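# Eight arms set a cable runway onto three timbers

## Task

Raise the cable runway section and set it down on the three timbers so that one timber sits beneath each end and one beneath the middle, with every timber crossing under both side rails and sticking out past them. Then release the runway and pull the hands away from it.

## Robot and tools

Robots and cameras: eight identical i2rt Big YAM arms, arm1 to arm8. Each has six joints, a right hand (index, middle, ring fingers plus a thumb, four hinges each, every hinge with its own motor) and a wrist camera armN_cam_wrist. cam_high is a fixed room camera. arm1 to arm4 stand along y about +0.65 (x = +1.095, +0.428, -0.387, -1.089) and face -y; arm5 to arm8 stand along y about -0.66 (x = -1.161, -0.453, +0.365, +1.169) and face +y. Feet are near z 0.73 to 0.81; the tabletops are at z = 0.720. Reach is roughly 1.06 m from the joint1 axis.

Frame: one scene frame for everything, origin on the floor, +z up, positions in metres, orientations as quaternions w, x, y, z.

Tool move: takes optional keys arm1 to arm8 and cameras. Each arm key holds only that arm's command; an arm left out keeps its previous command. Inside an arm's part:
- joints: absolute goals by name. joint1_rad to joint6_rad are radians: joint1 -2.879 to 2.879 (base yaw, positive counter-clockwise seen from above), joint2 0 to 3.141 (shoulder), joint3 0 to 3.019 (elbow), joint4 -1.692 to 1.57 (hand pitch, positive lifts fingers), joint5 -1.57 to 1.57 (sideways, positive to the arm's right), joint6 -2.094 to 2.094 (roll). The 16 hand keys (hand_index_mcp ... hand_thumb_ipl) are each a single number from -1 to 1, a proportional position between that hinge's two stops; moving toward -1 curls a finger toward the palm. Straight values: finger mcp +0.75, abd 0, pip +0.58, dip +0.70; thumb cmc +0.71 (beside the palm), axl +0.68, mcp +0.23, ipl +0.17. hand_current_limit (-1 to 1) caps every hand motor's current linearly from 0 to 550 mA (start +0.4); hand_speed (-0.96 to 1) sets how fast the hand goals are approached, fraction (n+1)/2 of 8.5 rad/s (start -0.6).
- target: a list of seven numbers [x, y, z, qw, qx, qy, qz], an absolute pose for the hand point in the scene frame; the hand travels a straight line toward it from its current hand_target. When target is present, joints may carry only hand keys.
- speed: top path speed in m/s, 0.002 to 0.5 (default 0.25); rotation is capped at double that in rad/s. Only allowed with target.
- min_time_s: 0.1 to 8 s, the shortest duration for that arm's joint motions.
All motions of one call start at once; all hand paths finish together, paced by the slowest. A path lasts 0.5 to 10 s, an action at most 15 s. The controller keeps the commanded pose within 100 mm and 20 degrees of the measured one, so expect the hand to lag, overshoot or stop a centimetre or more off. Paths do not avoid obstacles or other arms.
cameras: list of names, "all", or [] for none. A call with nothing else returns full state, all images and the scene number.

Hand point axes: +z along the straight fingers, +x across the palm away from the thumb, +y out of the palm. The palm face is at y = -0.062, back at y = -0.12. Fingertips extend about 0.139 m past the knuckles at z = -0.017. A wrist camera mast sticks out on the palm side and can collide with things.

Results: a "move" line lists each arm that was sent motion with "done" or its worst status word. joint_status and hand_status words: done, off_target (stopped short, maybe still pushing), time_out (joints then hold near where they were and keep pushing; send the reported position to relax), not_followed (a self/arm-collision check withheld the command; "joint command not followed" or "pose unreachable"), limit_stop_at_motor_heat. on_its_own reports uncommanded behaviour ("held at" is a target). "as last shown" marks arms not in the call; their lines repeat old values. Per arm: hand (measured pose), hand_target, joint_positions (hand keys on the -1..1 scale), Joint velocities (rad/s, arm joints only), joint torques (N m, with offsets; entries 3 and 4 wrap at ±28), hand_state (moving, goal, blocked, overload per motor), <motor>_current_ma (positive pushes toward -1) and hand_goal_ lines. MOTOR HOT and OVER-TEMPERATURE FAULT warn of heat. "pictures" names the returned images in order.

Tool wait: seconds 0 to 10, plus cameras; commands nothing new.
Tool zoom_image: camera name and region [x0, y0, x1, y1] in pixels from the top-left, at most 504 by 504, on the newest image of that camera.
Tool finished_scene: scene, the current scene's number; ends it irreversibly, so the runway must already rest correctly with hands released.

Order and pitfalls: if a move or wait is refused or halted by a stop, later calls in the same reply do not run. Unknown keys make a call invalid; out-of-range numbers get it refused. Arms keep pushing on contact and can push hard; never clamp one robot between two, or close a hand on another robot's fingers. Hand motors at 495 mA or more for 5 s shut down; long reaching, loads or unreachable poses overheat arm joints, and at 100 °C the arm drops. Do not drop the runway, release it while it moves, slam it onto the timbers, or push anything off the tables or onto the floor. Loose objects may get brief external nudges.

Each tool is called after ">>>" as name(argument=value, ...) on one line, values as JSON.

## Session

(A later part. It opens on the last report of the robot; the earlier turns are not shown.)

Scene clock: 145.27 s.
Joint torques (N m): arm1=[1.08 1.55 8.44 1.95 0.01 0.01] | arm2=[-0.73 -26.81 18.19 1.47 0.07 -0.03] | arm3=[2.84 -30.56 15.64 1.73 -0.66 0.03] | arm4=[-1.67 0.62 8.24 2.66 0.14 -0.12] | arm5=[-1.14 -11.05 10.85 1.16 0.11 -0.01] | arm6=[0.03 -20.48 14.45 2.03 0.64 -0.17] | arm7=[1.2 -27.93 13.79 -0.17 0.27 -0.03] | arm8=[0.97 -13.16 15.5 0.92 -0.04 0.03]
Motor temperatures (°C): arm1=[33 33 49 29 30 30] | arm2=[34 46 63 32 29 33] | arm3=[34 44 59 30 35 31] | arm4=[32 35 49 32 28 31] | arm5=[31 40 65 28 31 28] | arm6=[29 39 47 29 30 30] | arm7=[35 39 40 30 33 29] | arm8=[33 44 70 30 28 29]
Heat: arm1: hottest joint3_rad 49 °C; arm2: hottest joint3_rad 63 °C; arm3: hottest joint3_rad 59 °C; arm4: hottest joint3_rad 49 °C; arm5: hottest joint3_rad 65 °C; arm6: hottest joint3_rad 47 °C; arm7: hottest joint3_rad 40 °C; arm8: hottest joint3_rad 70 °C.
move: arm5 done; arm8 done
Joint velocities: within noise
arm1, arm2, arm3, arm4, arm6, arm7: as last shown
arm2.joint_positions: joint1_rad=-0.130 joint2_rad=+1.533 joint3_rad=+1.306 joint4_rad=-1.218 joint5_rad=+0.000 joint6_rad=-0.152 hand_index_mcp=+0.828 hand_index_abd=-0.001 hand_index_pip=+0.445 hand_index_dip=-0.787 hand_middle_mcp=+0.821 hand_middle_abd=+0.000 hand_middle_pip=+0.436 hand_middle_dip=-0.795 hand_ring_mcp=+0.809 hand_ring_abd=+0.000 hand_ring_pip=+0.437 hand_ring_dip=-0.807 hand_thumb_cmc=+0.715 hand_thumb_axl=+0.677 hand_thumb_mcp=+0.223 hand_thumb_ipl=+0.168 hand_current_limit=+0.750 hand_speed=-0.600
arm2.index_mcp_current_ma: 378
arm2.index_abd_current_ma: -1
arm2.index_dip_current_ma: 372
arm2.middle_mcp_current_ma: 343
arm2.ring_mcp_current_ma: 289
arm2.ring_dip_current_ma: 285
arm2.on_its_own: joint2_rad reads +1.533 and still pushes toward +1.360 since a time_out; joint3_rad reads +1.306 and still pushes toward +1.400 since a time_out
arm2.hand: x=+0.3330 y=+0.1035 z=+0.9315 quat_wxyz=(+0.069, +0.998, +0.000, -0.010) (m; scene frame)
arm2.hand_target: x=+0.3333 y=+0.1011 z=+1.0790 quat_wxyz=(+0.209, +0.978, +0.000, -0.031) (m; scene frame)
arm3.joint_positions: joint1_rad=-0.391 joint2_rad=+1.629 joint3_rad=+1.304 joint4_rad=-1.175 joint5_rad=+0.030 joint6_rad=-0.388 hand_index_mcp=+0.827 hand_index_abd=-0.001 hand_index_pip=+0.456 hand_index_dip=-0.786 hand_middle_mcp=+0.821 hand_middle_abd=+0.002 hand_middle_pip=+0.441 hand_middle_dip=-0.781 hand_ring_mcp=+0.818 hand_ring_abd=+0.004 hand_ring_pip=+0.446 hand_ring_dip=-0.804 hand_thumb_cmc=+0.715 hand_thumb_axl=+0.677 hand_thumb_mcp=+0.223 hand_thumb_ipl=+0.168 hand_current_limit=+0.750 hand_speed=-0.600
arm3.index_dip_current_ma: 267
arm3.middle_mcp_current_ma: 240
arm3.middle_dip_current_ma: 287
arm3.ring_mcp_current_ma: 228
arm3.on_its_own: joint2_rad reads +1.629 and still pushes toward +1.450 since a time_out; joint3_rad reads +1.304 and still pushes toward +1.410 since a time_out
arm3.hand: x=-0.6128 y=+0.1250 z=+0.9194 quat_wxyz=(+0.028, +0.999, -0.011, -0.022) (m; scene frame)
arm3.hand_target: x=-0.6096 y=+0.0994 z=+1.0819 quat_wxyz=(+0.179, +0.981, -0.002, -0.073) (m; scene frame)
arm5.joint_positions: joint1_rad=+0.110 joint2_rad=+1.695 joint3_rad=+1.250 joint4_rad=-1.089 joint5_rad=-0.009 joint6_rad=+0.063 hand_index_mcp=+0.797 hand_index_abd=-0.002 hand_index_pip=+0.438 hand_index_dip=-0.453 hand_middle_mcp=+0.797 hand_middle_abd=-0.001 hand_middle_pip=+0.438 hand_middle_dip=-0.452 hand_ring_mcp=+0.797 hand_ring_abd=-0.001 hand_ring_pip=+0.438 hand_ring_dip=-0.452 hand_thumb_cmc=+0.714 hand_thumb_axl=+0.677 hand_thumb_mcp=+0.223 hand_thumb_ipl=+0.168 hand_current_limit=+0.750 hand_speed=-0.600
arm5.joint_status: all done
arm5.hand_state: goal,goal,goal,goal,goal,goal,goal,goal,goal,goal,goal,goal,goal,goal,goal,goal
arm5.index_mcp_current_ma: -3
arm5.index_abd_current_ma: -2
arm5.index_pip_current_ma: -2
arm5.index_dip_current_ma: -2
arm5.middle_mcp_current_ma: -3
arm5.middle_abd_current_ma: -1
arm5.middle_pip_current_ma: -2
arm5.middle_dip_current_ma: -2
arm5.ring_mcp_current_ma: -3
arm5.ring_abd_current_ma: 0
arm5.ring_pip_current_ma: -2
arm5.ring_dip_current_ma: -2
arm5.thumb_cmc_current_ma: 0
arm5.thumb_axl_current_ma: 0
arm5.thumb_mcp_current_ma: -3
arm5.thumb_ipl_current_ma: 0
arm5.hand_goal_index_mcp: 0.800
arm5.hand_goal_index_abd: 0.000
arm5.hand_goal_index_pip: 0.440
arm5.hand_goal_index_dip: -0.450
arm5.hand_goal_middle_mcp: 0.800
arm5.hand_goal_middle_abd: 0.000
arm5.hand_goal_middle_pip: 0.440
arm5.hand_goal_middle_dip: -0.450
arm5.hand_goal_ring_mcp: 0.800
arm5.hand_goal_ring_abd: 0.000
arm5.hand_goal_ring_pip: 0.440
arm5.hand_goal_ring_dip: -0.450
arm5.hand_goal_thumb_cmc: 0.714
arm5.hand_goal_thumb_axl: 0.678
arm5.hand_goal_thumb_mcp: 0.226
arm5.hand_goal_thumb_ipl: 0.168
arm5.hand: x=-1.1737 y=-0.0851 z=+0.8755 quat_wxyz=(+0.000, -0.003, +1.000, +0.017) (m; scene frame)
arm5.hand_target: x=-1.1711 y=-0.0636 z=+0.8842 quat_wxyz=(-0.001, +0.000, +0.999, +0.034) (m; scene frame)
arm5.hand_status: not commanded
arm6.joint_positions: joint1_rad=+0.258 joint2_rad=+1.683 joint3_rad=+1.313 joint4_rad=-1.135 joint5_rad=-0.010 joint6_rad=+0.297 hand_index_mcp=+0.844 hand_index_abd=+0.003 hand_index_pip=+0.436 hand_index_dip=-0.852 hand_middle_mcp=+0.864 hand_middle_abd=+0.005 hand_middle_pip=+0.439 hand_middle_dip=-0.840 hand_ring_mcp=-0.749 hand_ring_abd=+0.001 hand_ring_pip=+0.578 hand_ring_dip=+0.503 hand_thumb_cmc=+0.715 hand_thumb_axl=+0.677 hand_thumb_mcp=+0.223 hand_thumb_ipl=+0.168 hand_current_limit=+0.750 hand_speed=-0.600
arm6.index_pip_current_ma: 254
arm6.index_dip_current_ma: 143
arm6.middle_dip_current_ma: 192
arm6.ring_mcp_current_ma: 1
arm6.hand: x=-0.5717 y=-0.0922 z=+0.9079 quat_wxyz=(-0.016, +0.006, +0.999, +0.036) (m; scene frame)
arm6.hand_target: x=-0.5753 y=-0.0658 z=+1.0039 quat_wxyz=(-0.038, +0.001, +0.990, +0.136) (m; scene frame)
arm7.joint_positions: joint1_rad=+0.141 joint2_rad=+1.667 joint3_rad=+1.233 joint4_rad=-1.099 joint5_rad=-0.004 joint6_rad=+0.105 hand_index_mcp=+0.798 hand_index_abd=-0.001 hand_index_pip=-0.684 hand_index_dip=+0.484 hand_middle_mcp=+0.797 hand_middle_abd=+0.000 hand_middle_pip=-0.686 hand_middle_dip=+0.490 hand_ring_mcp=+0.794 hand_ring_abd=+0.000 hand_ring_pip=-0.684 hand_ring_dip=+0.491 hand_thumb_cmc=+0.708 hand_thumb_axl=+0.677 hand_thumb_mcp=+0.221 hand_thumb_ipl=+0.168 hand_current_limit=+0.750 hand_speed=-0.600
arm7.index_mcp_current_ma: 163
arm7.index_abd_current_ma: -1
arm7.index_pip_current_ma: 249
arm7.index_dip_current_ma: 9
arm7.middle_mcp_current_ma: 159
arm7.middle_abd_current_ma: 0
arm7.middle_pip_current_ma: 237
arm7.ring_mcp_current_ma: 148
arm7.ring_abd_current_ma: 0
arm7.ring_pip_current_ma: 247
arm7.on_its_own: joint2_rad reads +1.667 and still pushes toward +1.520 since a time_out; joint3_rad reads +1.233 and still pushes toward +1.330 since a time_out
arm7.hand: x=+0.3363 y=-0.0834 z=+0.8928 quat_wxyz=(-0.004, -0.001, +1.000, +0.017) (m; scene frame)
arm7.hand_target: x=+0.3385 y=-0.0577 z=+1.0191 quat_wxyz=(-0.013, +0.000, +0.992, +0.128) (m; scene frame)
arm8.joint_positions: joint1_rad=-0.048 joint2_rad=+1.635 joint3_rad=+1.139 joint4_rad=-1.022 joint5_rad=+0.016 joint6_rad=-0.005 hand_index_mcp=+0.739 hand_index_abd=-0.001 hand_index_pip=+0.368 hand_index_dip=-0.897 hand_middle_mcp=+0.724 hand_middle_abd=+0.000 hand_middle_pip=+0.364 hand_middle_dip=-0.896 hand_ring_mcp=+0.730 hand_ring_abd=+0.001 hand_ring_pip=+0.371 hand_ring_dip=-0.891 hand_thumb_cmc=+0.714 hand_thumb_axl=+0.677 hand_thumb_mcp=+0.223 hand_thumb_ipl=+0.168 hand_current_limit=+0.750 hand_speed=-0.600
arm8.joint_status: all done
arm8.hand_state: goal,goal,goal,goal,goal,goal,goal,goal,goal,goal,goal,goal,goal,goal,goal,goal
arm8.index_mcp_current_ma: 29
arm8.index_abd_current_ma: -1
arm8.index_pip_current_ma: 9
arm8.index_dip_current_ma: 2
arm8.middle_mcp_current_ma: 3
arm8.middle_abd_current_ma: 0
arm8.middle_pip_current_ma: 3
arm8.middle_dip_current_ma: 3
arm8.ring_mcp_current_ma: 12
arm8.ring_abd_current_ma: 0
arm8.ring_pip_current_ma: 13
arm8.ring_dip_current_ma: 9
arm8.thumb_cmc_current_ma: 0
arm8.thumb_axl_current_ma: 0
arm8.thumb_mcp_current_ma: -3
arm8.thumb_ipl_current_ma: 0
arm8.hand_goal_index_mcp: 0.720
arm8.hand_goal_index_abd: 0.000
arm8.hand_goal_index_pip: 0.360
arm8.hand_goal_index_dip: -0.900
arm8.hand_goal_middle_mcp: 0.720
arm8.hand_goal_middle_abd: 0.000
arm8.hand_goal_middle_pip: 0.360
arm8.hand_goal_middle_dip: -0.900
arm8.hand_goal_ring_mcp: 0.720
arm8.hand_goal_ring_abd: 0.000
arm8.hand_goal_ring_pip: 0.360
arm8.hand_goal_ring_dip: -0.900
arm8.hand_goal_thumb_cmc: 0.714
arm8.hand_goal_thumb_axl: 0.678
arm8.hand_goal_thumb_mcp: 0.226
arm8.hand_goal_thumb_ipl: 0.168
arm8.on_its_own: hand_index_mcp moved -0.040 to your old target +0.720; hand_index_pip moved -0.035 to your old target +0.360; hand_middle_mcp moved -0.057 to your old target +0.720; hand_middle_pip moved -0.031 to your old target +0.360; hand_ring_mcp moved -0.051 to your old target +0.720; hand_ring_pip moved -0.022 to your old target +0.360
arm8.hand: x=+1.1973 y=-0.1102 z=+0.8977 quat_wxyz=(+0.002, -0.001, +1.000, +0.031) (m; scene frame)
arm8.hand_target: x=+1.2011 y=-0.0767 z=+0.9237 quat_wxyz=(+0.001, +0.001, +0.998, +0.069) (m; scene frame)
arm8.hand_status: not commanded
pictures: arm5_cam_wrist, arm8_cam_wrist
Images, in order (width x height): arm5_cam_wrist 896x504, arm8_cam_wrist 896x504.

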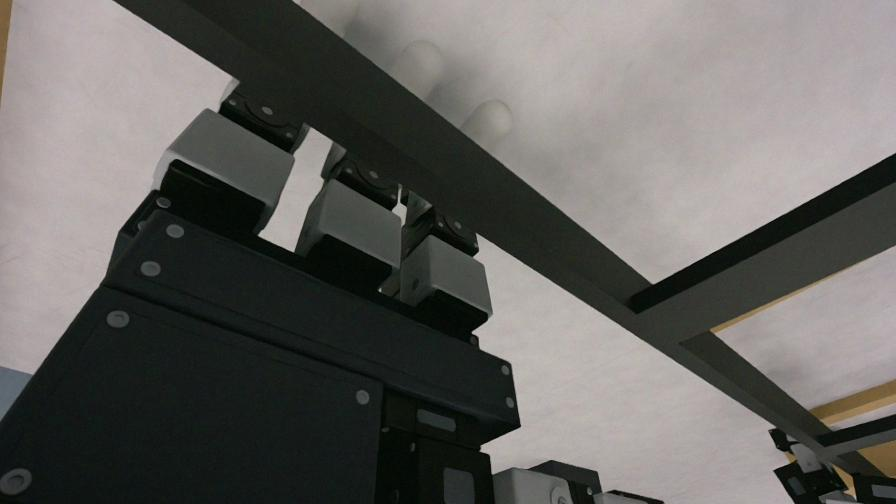

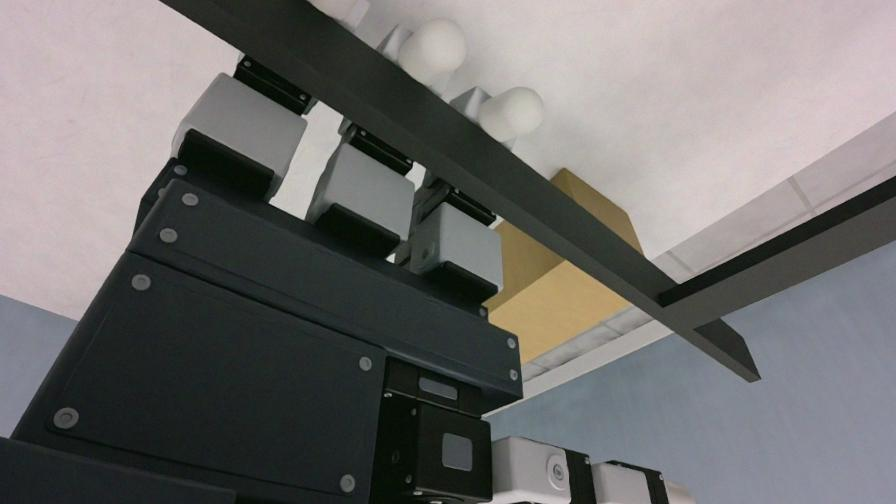

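>>> move(arm5={"target":[-1.174,-0.30,0.885,0,0,1,0],"speed":0.15}, arm7={"joints":{"joint2_rad":1.46}}, arm8={"joints":{"joint2_rad":1.70,"joint3_rad":1.15,"hand_index_mcp":0.8,"hand_index_pip":0.44,"hand_index_dip":-0.45,"hand_middle_mcp":0.8,"hand_middle_pip":0.44,"hand_middle_dip":-0.45,"hand_ring_mcp":0.8,"hand_ring_pip":0.44,"hand_ring_dip":-0.45},"min_time_s":1.5}, cameras=["arm8_cam_wrist","arm5_cam_wrist"])

Scene clock: 148.23 s.
Joint torques (N m): arm1=[1.08 1.49 8.42 2.06 0.03 0.01] | arm2=[-0.73 -26.81 18.04 1.39 0.02 -0.03] | arm3=[2.9 -30.27 15.61 1.74 -0.66 0.04] | arm4=[-1.61 0.62 8.24 2.69 0.14 -0.12] | arm5=[1.32 -6.01 6.46 0.35 0.09 0.16] | arm6=[-0.15 -20.25 14.49 2.07 0.67 -0.17] | arm7=[1.14 -33.32 13.76 -0.21 0.29 -0.02] | arm8=[0.85 -11.93 8.92 0.69 0.02 0.07]
Motor temperatures (°C): arm1=[33 33 49 29 30 30] | arm2=[34 46 63 32 29 33] | arm3=[34 44 59 30 35 31] | arm4=[32 35 49 32 28 31] | arm5=[31 40 64 28 31 28] | arm6=[29 40 47 29 30 30] | arm7=[35 40 41 30 33 29] | arm8=[33 44 69 30 28 29]
Heat: arm1: hottest joint3_rad 49 °C; arm2: hottest joint3_rad 63 °C; arm3: hottest joint3_rad 59 °C; arm4: hottest joint3_rad 49 °C; arm5: hottest joint3_rad 64 °C; arm6: hottest joint3_rad 47 °C; arm7: hottest joint3_rad 41 °C; arm8: hottest joint3_rad 69 °C.
move: arm5 done; arm7 time_out; arm8 done
Joint velocities: within noise
arm1, arm2, arm3, arm4, arm6: as last shown
arm2.joint_positions: joint1_rad=-0.130 joint2_rad=+1.533 joint3_rad=+1.306 joint4_rad=-1.216 joint5_rad=+0.000 joint6_rad=-0.152 hand_index_mcp=+0.828 hand_index_abd=-0.001 hand_index_pip=+0.445 hand_index_dip=-0.787 hand_middle_mcp=+0.820 hand_middle_abd=+0.000 hand_middle_pip=+0.436 hand_middle_dip=-0.795 hand_ring_mcp=+0.809 hand_ring_abd=+0.000 hand_ring_pip=+0.437 hand_ring_dip=-0.805 hand_thumb_cmc=+0.715 hand_thumb_axl=+0.677 hand_thumb_mcp=+0.223 hand_thumb_ipl=+0.168 hand_current_limit=+0.750 hand_speed=-0.600
arm2.index_mcp_current_ma: 374
arm2.index_dip_current_ma: 369
arm2.middle_mcp_current_ma: 340
arm2.ring_dip_current_ma: 293
arm2.on_its_own: joint2_rad reads +1.533 and still pushes toward +1.360 since a time_out; joint3_rad reads +1.306 and still pushes toward +1.400 since a time_out
arm2.hand: x=+0.3329 y=+0.1031 z=+0.9317 quat_wxyz=(+0.070, +0.997, +0.000, -0.011) (m; scene frame)
arm3.joint_positions: joint1_rad=-0.391 joint2_rad=+1.627 joint3_rad=+1.304 joint4_rad=-1.175 joint5_rad=+0.030 joint6_rad=-0.388 hand_index_mcp=+0.827 hand_index_abd=-0.001 hand_index_pip=+0.456 hand_index_dip=-0.789 hand_middle_mcp=+0.821 hand_middle_abd=+0.002 hand_middle_pip=+0.441 hand_middle_dip=-0.783 hand_ring_mcp=+0.818 hand_ring_abd=+0.004 hand_ring_pip=+0.446 hand_ring_dip=-0.806 hand_thumb_cmc=+0.715 hand_thumb_axl=+0.677 hand_thumb_mcp=+0.223 hand_thumb_ipl=+0.168 hand_current_limit=+0.750 hand_speed=-0.600
arm3.index_dip_current_ma: 256
arm3.middle_dip_current_ma: 278
arm3.ring_dip_current_ma: 195
arm3.on_its_own: joint2_rad reads +1.627 and still pushes toward +1.450 since a time_out; joint3_rad reads +1.304 and still pushes toward +1.410 since a time_out
arm3.hand: x=-0.6126 y=+0.1249 z=+0.9204 quat_wxyz=(+0.029, +0.999, -0.010, -0.022) (m; scene frame)
arm3.hand_target: x=-0.6094 y=+0.0993 z=+1.0818 quat_wxyz=(+0.179, +0.981, -0.001, -0.073) (m; scene frame)
arm5.joint_positions: joint1_rad=+0.152 joint2_rad=+1.154 joint3_rad=+0.736 joint4_rad=-1.134 joint5_rad=-0.009 joint6_rad=+0.112 hand_index_mcp=+0.797 hand_index_abd=-0.002 hand_index_pip=+0.438 hand_index_dip=-0.453 hand_middle_mcp=+0.797 hand_middle_abd=-0.001 hand_middle_pip=+0.438 hand_middle_dip=-0.452 hand_ring_mcp=+0.797 hand_ring_abd=-0.001 hand_ring_pip=+0.438 hand_ring_dip=-0.452 hand_thumb_cmc=+0.714 hand_thumb_axl=+0.677 hand_thumb_mcp=+0.223 hand_thumb_ipl=+0.168 hand_current_limit=+0.750 hand_speed=-0.600
arm5.joint_status: not commanded
arm5.hand_state: goal,goal,goal,goal,goal,goal,goal,goal,goal,goal,goal,goal,goal,goal,goal,goal
arm5.index_mcp_current_ma: -3
arm5.index_abd_current_ma: -2
arm5.index_pip_current_ma: -2
arm5.index_dip_current_ma: -2
arm5.middle_mcp_current_ma: -3
arm5.middle_abd_current_ma: -1
arm5.middle_pip_current_ma: -2
arm5.middle_dip_current_ma: -2
arm5.ring_mcp_current_ma: -3
arm5.ring_abd_current_ma: 0
arm5.ring_pip_current_ma: -2
arm5.ring_dip_current_ma: -2
arm5.thumb_cmc_current_ma: 0
arm5.thumb_axl_current_ma: 0
arm5.thumb_mcp_current_ma: -3
arm5.thumb_ipl_current_ma: 0
arm5.hand_goal_index_mcp: 0.800
arm5.hand_goal_index_abd: 0.000
arm5.hand_goal_index_pip: 0.440
arm5.hand_goal_index_dip: -0.450
arm5.hand_goal_middle_mcp: 0.800
arm5.hand_goal_middle_abd: 0.000
arm5.hand_goal_middle_pip: 0.440
arm5.hand_goal_middle_dip: -0.450
arm5.hand_goal_ring_mcp: 0.800
arm5.hand_goal_ring_abd: 0.000
arm5.hand_goal_ring_pip: 0.440
arm5.hand_goal_ring_dip: -0.450
arm5.hand_goal_thumb_cmc: 0.714
arm5.hand_goal_thumb_axl: 0.678
arm5.hand_goal_thumb_mcp: 0.226
arm5.hand_goal_thumb_ipl: 0.168
arm5.hand: x=-1.1712 y=-0.2916 z=+0.8895 quat_wxyz=(+0.000, +0.001, +1.000, +0.008) (m; scene frame)
arm5.hand_target: x=-1.1739 y=-0.2999 z=+0.8849 quat_wxyz=(+0.000, +0.000, +1.000, +0.000) (m; scene frame)
arm5.hand_status: done (0.010 m and 0.9 deg from the pose sent, 0.215 m and 2.0 deg at the start)
arm6.joint_positions: joint1_rad=+0.258 joint2_rad=+1.683 joint3_rad=+1.313 joint4_rad=-1.135 joint5_rad=-0.011 joint6_rad=+0.297 hand_index_mcp=+0.844 hand_index_abd=+0.003 hand_index_pip=+0.436 hand_index_dip=-0.852 hand_middle_mcp=+0.864 hand_middle_abd=+0.005 hand_middle_pip=+0.439 hand_middle_dip=-0.840 hand_ring_mcp=-0.750 hand_ring_abd=+0.001 hand_ring_pip=+0.578 hand_ring_dip=+0.503 hand_thumb_cmc=+0.715 hand_thumb_axl=+0.677 hand_thumb_mcp=+0.223 hand_thumb_ipl=+0.168 hand_current_limit=+0.750 hand_speed=-0.600
arm6.index_dip_current_ma: 144
arm6.middle_mcp_current_ma: 462
arm6.ring_mcp_current_ma: 0
arm6.hand: x=-0.5718 y=-0.0923 z=+0.9078 quat_wxyz=(-0.017, +0.006, +0.999, +0.036) (m; scene frame)
arm6.hand_target: x=-0.5753 y=-0.0658 z=+1.0039 quat_wxyz=(-0.038, +0.000, +0.990, +0.136) (m; scene frame)
arm7.joint_positions: joint1_rad=+0.141 joint2_rad=+1.667 joint3_rad=+1.233 joint4_rad=-1.099 joint5_rad=-0.004 joint6_rad=+0.105 hand_index_mcp=+0.799 hand_index_abd=-0.001 hand_index_pip=-0.682 hand_index_dip=+0.484 hand_middle_mcp=+0.798 hand_middle_abd=-0.001 hand_middle_pip=-0.685 hand_middle_dip=+0.490 hand_ring_mcp=+0.794 hand_ring_abd=-0.001 hand_ring_pip=-0.684 hand_ring_dip=+0.491 hand_thumb_cmc=+0.708 hand_thumb_axl=+0.677 hand_thumb_mcp=+0.221 hand_thumb_ipl=+0.168 hand_current_limit=+0.750 hand_speed=-0.600
arm7.joint_status: joint2_rad time_out (moved +0.000 of -0.207)
arm7.hand_state: blocked,goal,blocked,goal,blocked,goal,blocked,goal,blocked,goal,blocked,goal,goal,goal,goal,goal
arm7.index_mcp_current_ma: 171
arm7.index_abd_current_ma: -2
arm7.index_pip_current_ma: 258
arm7.index_dip_current_ma: 9
arm7.middle_mcp_current_ma: 164
arm7.middle_abd_current_ma: -2
arm7.middle_pip_current_ma: 241
arm7.middle_dip_current_ma: 26
arm7.ring_mcp_current_ma: 148
arm7.ring_abd_current_ma: -1
arm7.ring_pip_current_ma: 247
arm7.ring_dip_current_ma: 29
arm7.thumb_cmc_current_ma: -5
arm7.thumb_axl_current_ma: -2
arm7.thumb_mcp_current_ma: -31
arm7.thumb_ipl_current_ma: -1
arm7.hand_goal_index_mcp: 0.754
arm7.hand_goal_index_abd: 0.000
arm7.hand_goal_index_pip: -0.750
arm7.hand_goal_index_dip: 0.480
arm7.hand_goal_middle_mcp: 0.754
arm7.hand_goal_middle_abd: 0.000
arm7.hand_goal_middle_pip: -0.750
arm7.hand_goal_middle_dip: 0.480
arm7.hand_goal_ring_mcp: 0.754
arm7.hand_goal_ring_abd: 0.000
arm7.hand_goal_ring_pip: -0.750
arm7.hand_goal_ring_dip: 0.480
arm7.hand_goal_thumb_cmc: 0.710
arm7.hand_goal_thumb_axl: 0.678
arm7.hand_goal_thumb_mcp: 0.230
arm7.hand_goal_thumb_ipl: 0.168
arm7.on_its_own: joint2_rad reads +1.667 and still pushes toward +1.460 since a time_out; joint3_rad reads +1.233 and still pushes toward +1.330 since a time_out
arm7.hand: x=+0.3362 y=-0.0834 z=+0.8928 quat_wxyz=(-0.004, -0.001, +1.000, +0.017) (m; scene frame)
arm7.hand_target: x=+0.3392 y=-0.0642 z=+1.0530 quat_wxyz=(-0.015, +0.000, +0.987, +0.158) (m; scene frame)
arm7.hand_status: not commanded
arm8.joint_positions: joint1_rad=-0.048 joint2_rad=+1.675 joint3_rad=+1.147 joint4_rad=-1.014 joint5_rad=+0.015 joint6_rad=-0.005 hand_index_mcp=+0.802 hand_index_abd=-0.001 hand_index_pip=+0.441 hand_index_dip=-0.452 hand_middle_mcp=+0.796 hand_middle_abd=+0.000 hand_middle_pip=+0.438 hand_middle_dip=-0.453 hand_ring_mcp=+0.796 hand_ring_abd=+0.001 hand_ring_pip=+0.438 hand_ring_dip=-0.452 hand_thumb_cmc=+0.714 hand_thumb_axl=+0.677 hand_thumb_mcp=+0.223 hand_thumb_ipl=+0.168 hand_current_limit=+0.750 hand_speed=-0.600
arm8.joint_status: all done
arm8.hand_state: goal,goal,goal,goal,goal,goal,goal,goal,goal,goal,goal,goal,goal,goal,goal,goal
arm8.index_mcp_current_ma: 1
arm8.index_abd_current_ma: -1
arm8.index_pip_current_ma: 0
arm8.index_dip_current_ma: -1
arm8.middle_mcp_current_ma: -3
arm8.middle_abd_current_ma: 0
arm8.middle_pip_current_ma: -1
arm8.middle_dip_current_ma: -2
arm8.ring_mcp_current_ma: -3
arm8.ring_abd_current_ma: 0
arm8.ring_pip_current_ma: -1
arm8.ring_dip_current_ma: -1
arm8.thumb_cmc_current_ma: 0
arm8.thumb_axl_current_ma: 0
arm8.thumb_mcp_current_ma: -3
arm8.thumb_ipl_current_ma: 0
arm8.hand_goal_index_mcp: 0.800
arm8.hand_goal_index_abd: 0.000
arm8.hand_goal_index_pip: 0.440
arm8.hand_goal_index_dip: -0.450
arm8.hand_goal_middle_mcp: 0.800
arm8.hand_goal_middle_abd: 0.000
arm8.hand_goal_middle_pip: 0.440
arm8.hand_goal_middle_dip: -0.450
arm8.hand_goal_ring_mcp: 0.800
arm8.hand_goal_ring_abd: 0.000
arm8.hand_goal_ring_pip: 0.440
arm8.hand_goal_ring_dip: -0.450
arm8.hand_goal_thumb_cmc: 0.714
arm8.hand_goal_thumb_axl: 0.678
arm8.hand_goal_thumb_mcp: 0.226
arm8.hand_goal_thumb_ipl: 0.168
arm8.hand: x=+1.1970 y=-0.1069 z=+0.8809 quat_wxyz=(+0.002, -0.001, +1.000, +0.019) (m; scene frame)
arm8.hand_target: x=+1.2001 y=-0.1042 z=+0.8699 quat_wxyz=(+0.001, +0.000, +1.000, +0.015) (m; scene frame)
arm8.hand_status: not commanded
pictures: arm5_cam_wrist, arm8_cam_wrist
Images, in order (width x height): arm5_cam_wrist 896x504, arm8_cam_wrist 896x504.

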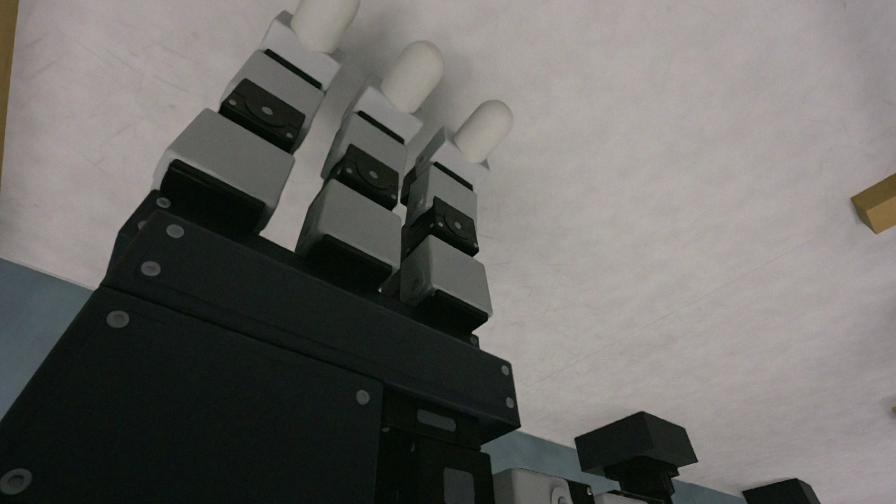

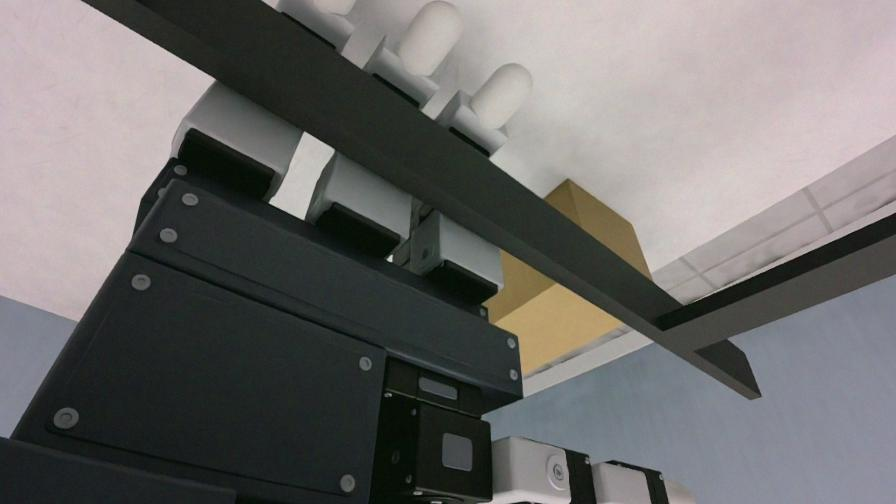

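>>> move(arm8={"target":[1.197,-0.30,0.88,0,0,1,0],"speed":0.15}, arm5={"target":[-1.171,-0.34,1.0,0,0,1,0],"speed":0.15}, cameras=["cam_high"])

Scene clock: 152.97 s.
Joint torques (N m): arm1=[0.79 2.02 8.47 1.94 0.02 0.03] | arm2=[-0.21 -26.81 18.17 1.5 0.07 -0.06] | arm3=[2.78 -30.27 15.65 1.73 -0.65 0.02] | arm4=[-1.67 0.62 8.25 2.67 0.14 -0.12] | arm5=[0.38 -3.25 12 0.31 0.02 0.13] | arm6=[-0.03 -20.42 14.48 2.07 0.66 -0.16] | arm7=[1.14 -33.32 13.76 -0.18 0.29 -0.03] | arm8=[-0.5 -6.53 7.6 -0.16 -0.06 0.12]
Motor temperatures (°C): arm1=[33 33 49 29 30 30] | arm2=[34 46 62 32 29 33] | arm3=[34 45 58 30 35 31] | arm4=[32 35 49 32 28 31] | arm5=[31 39 62 28 31 28] | arm6=[29 41 47 29 30 30] | arm7=[35 41 42 30 33 29] | arm8=[33 44 67 30 28 29]
Heat: arm1: hottest joint3_rad 49 °C; arm2: hottest joint3_rad 62 °C; arm3: hottest joint3_rad 58 °C; arm4: hottest joint3_rad 49 °C; arm5: hottest joint3_rad 62 °C; arm6: hottest joint3_rad 47 °C; arm7: hottest joint3_rad 42 °C; arm8: hottest joint3_rad 67 °C.
move: arm5 off_target; arm8 done
Joint velocities: within noise
arm1, arm2, arm3, arm4, arm6, arm7: as last shown
arm2.on_its_own: joint2_rad reads +1.533 and still pushes toward +1.360 since a time_out; joint3_rad reads +1.306 and still pushes toward +1.400 since a time_out
arm3.on_its_own: joint2_rad reads +1.627 and still pushes toward +1.450 since a time_out; joint3_rad reads +1.304 and still pushes toward +1.410 since a time_out
arm5.joint_positions: joint1_rad=+0.155 joint2_rad=+0.943 joint3_rad=+0.841 joint4_rad=-1.518 joint5_rad=-0.009 joint6_rad=+0.116 hand_index_mcp=+0.797 hand_index_abd=-0.002 hand_index_pip=+0.438 hand_index_dip=-0.453 hand_middle_mcp=+0.797 hand_middle_abd=-0.001 hand_middle_pip=+0.438 hand_middle_dip=-0.452 hand_ring_mcp=+0.797 hand_ring_abd=-0.001 hand_ring_pip=+0.438 hand_ring_dip=-0.452 hand_thumb_cmc=+0.714 hand_thumb_axl=+0.677 hand_thumb_mcp=+0.223 hand_thumb_ipl=+0.168 hand_current_limit=+0.750 hand_speed=-0.600
arm5.joint_status: not commanded
arm5.hand_state: goal,goal,goal,goal,goal,goal,goal,goal,goal,goal,goal,goal,goal,goal,goal,goal
arm5.index_mcp_current_ma: -3
arm5.index_abd_current_ma: -2
arm5.index_pip_current_ma: -2
arm5.index_dip_current_ma: -2
arm5.middle_mcp_current_ma: -3
arm5.middle_abd_current_ma: -1
arm5.middle_pip_current_ma: -2
arm5.middle_dip_current_ma: -2
arm5.ring_mcp_current_ma: -3
arm5.ring_abd_current_ma: 0
arm5.ring_pip_current_ma: -2
arm5.ring_dip_current_ma: -2
arm5.thumb_cmc_current_ma: 0
arm5.thumb_axl_current_ma: 0
arm5.thumb_mcp_current_ma: -3
arm5.thumb_ipl_current_ma: 0
arm5.hand_goal_index_mcp: 0.800
arm5.hand_goal_index_abd: 0.000
arm5.hand_goal_index_pip: 0.440
arm5.hand_goal_index_dip: -0.450
arm5.hand_goal_middle_mcp: 0.800
arm5.hand_goal_middle_abd: 0.000
arm5.hand_goal_middle_pip: 0.440
arm5.hand_goal_middle_dip: -0.450
arm5.hand_goal_ring_mcp: 0.800
arm5.hand_goal_ring_abd: 0.000
arm5.hand_goal_ring_pip: 0.440
arm5.hand_goal_ring_dip: -0.450
arm5.hand_goal_thumb_cmc: 0.714
arm5.hand_goal_thumb_axl: 0.678
arm5.hand_goal_thumb_mcp: 0.226
arm5.hand_goal_thumb_ipl: 0.168
arm5.hand: x=-1.1658 y=-0.3533 z=+0.9736 quat_wxyz=(+0.004, +0.001, +1.000, -0.026) (m; scene frame)
arm5.hand_target: x=-1.1708 y=-0.3409 z=+0.9996 quat_wxyz=(+0.000, +0.000, +1.000, +0.000) (m; scene frame)
arm5.hand_status: off_target (0.030 m and 3.0 deg from the pose sent, 0.121 m and 0.9 deg at the start)
arm7.on_its_own: joint2_rad reads +1.667 and still pushes toward +1.460 since a time_out; joint3_rad reads +1.233 and still pushes toward +1.330 since a time_out
arm8.joint_positions: joint1_rad=-0.048 joint2_rad=+1.213 joint3_rad=+0.674 joint4_rad=-1.027 joint5_rad=+0.015 joint6_rad=-0.005 hand_index_mcp=+0.800 hand_index_abd=-0.001 hand_index_pip=+0.441 hand_index_dip=-0.452 hand_middle_mcp=+0.797 hand_middle_abd=+0.000 hand_middle_pip=+0.438 hand_middle_dip=-0.453 hand_ring_mcp=+0.796 hand_ring_abd=+0.001 hand_ring_pip=+0.438 hand_ring_dip=-0.452 hand_thumb_cmc=+0.714 hand_thumb_axl=+0.677 hand_thumb_mcp=+0.223 hand_thumb_ipl=+0.168 hand_current_limit=+0.750 hand_speed=-0.600
arm8.joint_status: not commanded
arm8.hand_state: goal,goal,goal,goal,goal,goal,goal,goal,goal,goal,goal,goal,goal,goal,goal,goal
arm8.index_mcp_current_ma: 0
arm8.index_abd_current_ma: -1
arm8.index_pip_current_ma: 0
arm8.index_dip_current_ma: -1
arm8.middle_mcp_current_ma: -3
arm8.middle_abd_current_ma: 0
arm8.middle_pip_current_ma: -1
arm8.middle_dip_current_ma: -2
arm8.ring_mcp_current_ma: -3
arm8.ring_abd_current_ma: 0
arm8.ring_pip_current_ma: -1
arm8.ring_dip_current_ma: -1
arm8.thumb_cmc_current_ma: 0
arm8.thumb_axl_current_ma: 0
arm8.thumb_mcp_current_ma: -3
arm8.thumb_ipl_current_ma: 0
arm8.hand_goal_index_mcp: 0.800
arm8.hand_goal_index_abd: 0.000
arm8.hand_goal_index_pip: 0.440
arm8.hand_goal_index_dip: -0.450
arm8.hand_goal_middle_mcp: 0.800
arm8.hand_goal_middle_abd: 0.000
arm8.hand_goal_middle_pip: 0.440
arm8.hand_goal_middle_dip: -0.450
arm8.hand_goal_ring_mcp: 0.800
arm8.hand_goal_ring_abd: 0.000
arm8.hand_goal_ring_pip: 0.440
arm8.hand_goal_ring_dip: -0.450
arm8.hand_goal_thumb_cmc: 0.714
arm8.hand_goal_thumb_axl: 0.678
arm8.hand_goal_thumb_mcp: 0.226
arm8.hand_goal_thumb_ipl: 0.168
arm8.hand: x=+1.1966 y=-0.2910 z=+0.8824 quat_wxyz=(+0.002, -0.001, +1.000, +0.007) (m; scene frame)
arm8.hand_target: x=+1.1970 y=-0.2997 z=+0.8799 quat_wxyz=(+0.000, +0.000, +1.000, +0.000) (m; scene frame)
arm8.hand_status: done (0.009 m and 0.8 deg from the pose sent, 0.193 m and 2.1 deg at the start)
pictures: cam_high
Images, in order (width x height): cam_high 896x504.

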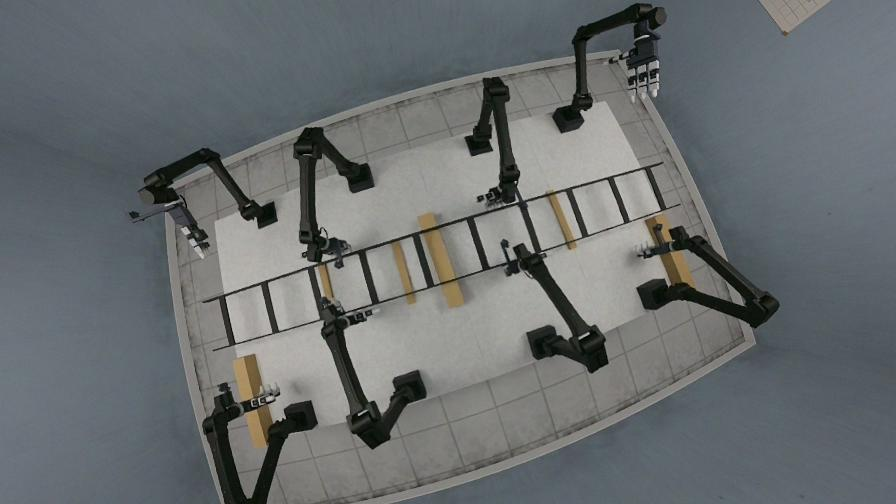

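>>> zoom_image(camera="cam_high", region=[300, 170, 620, 330])

>>> zoom_image(camera="cam_high", region=[600, 180, 790, 340])

>>> zoom_image(camera="cam_high", region=[180, 330, 340, 470])

Scaled by 1.575.

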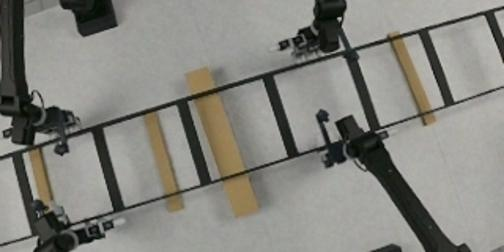

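Scaled by 2.653.

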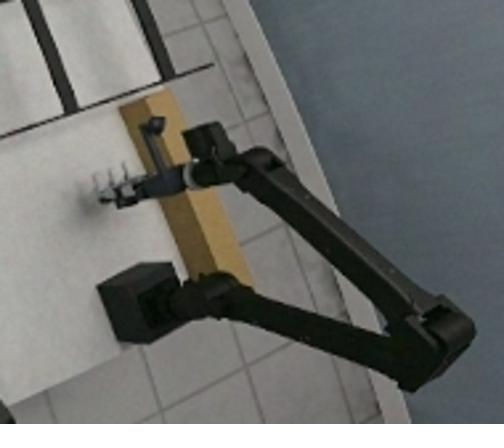

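Scaled by 3.150.

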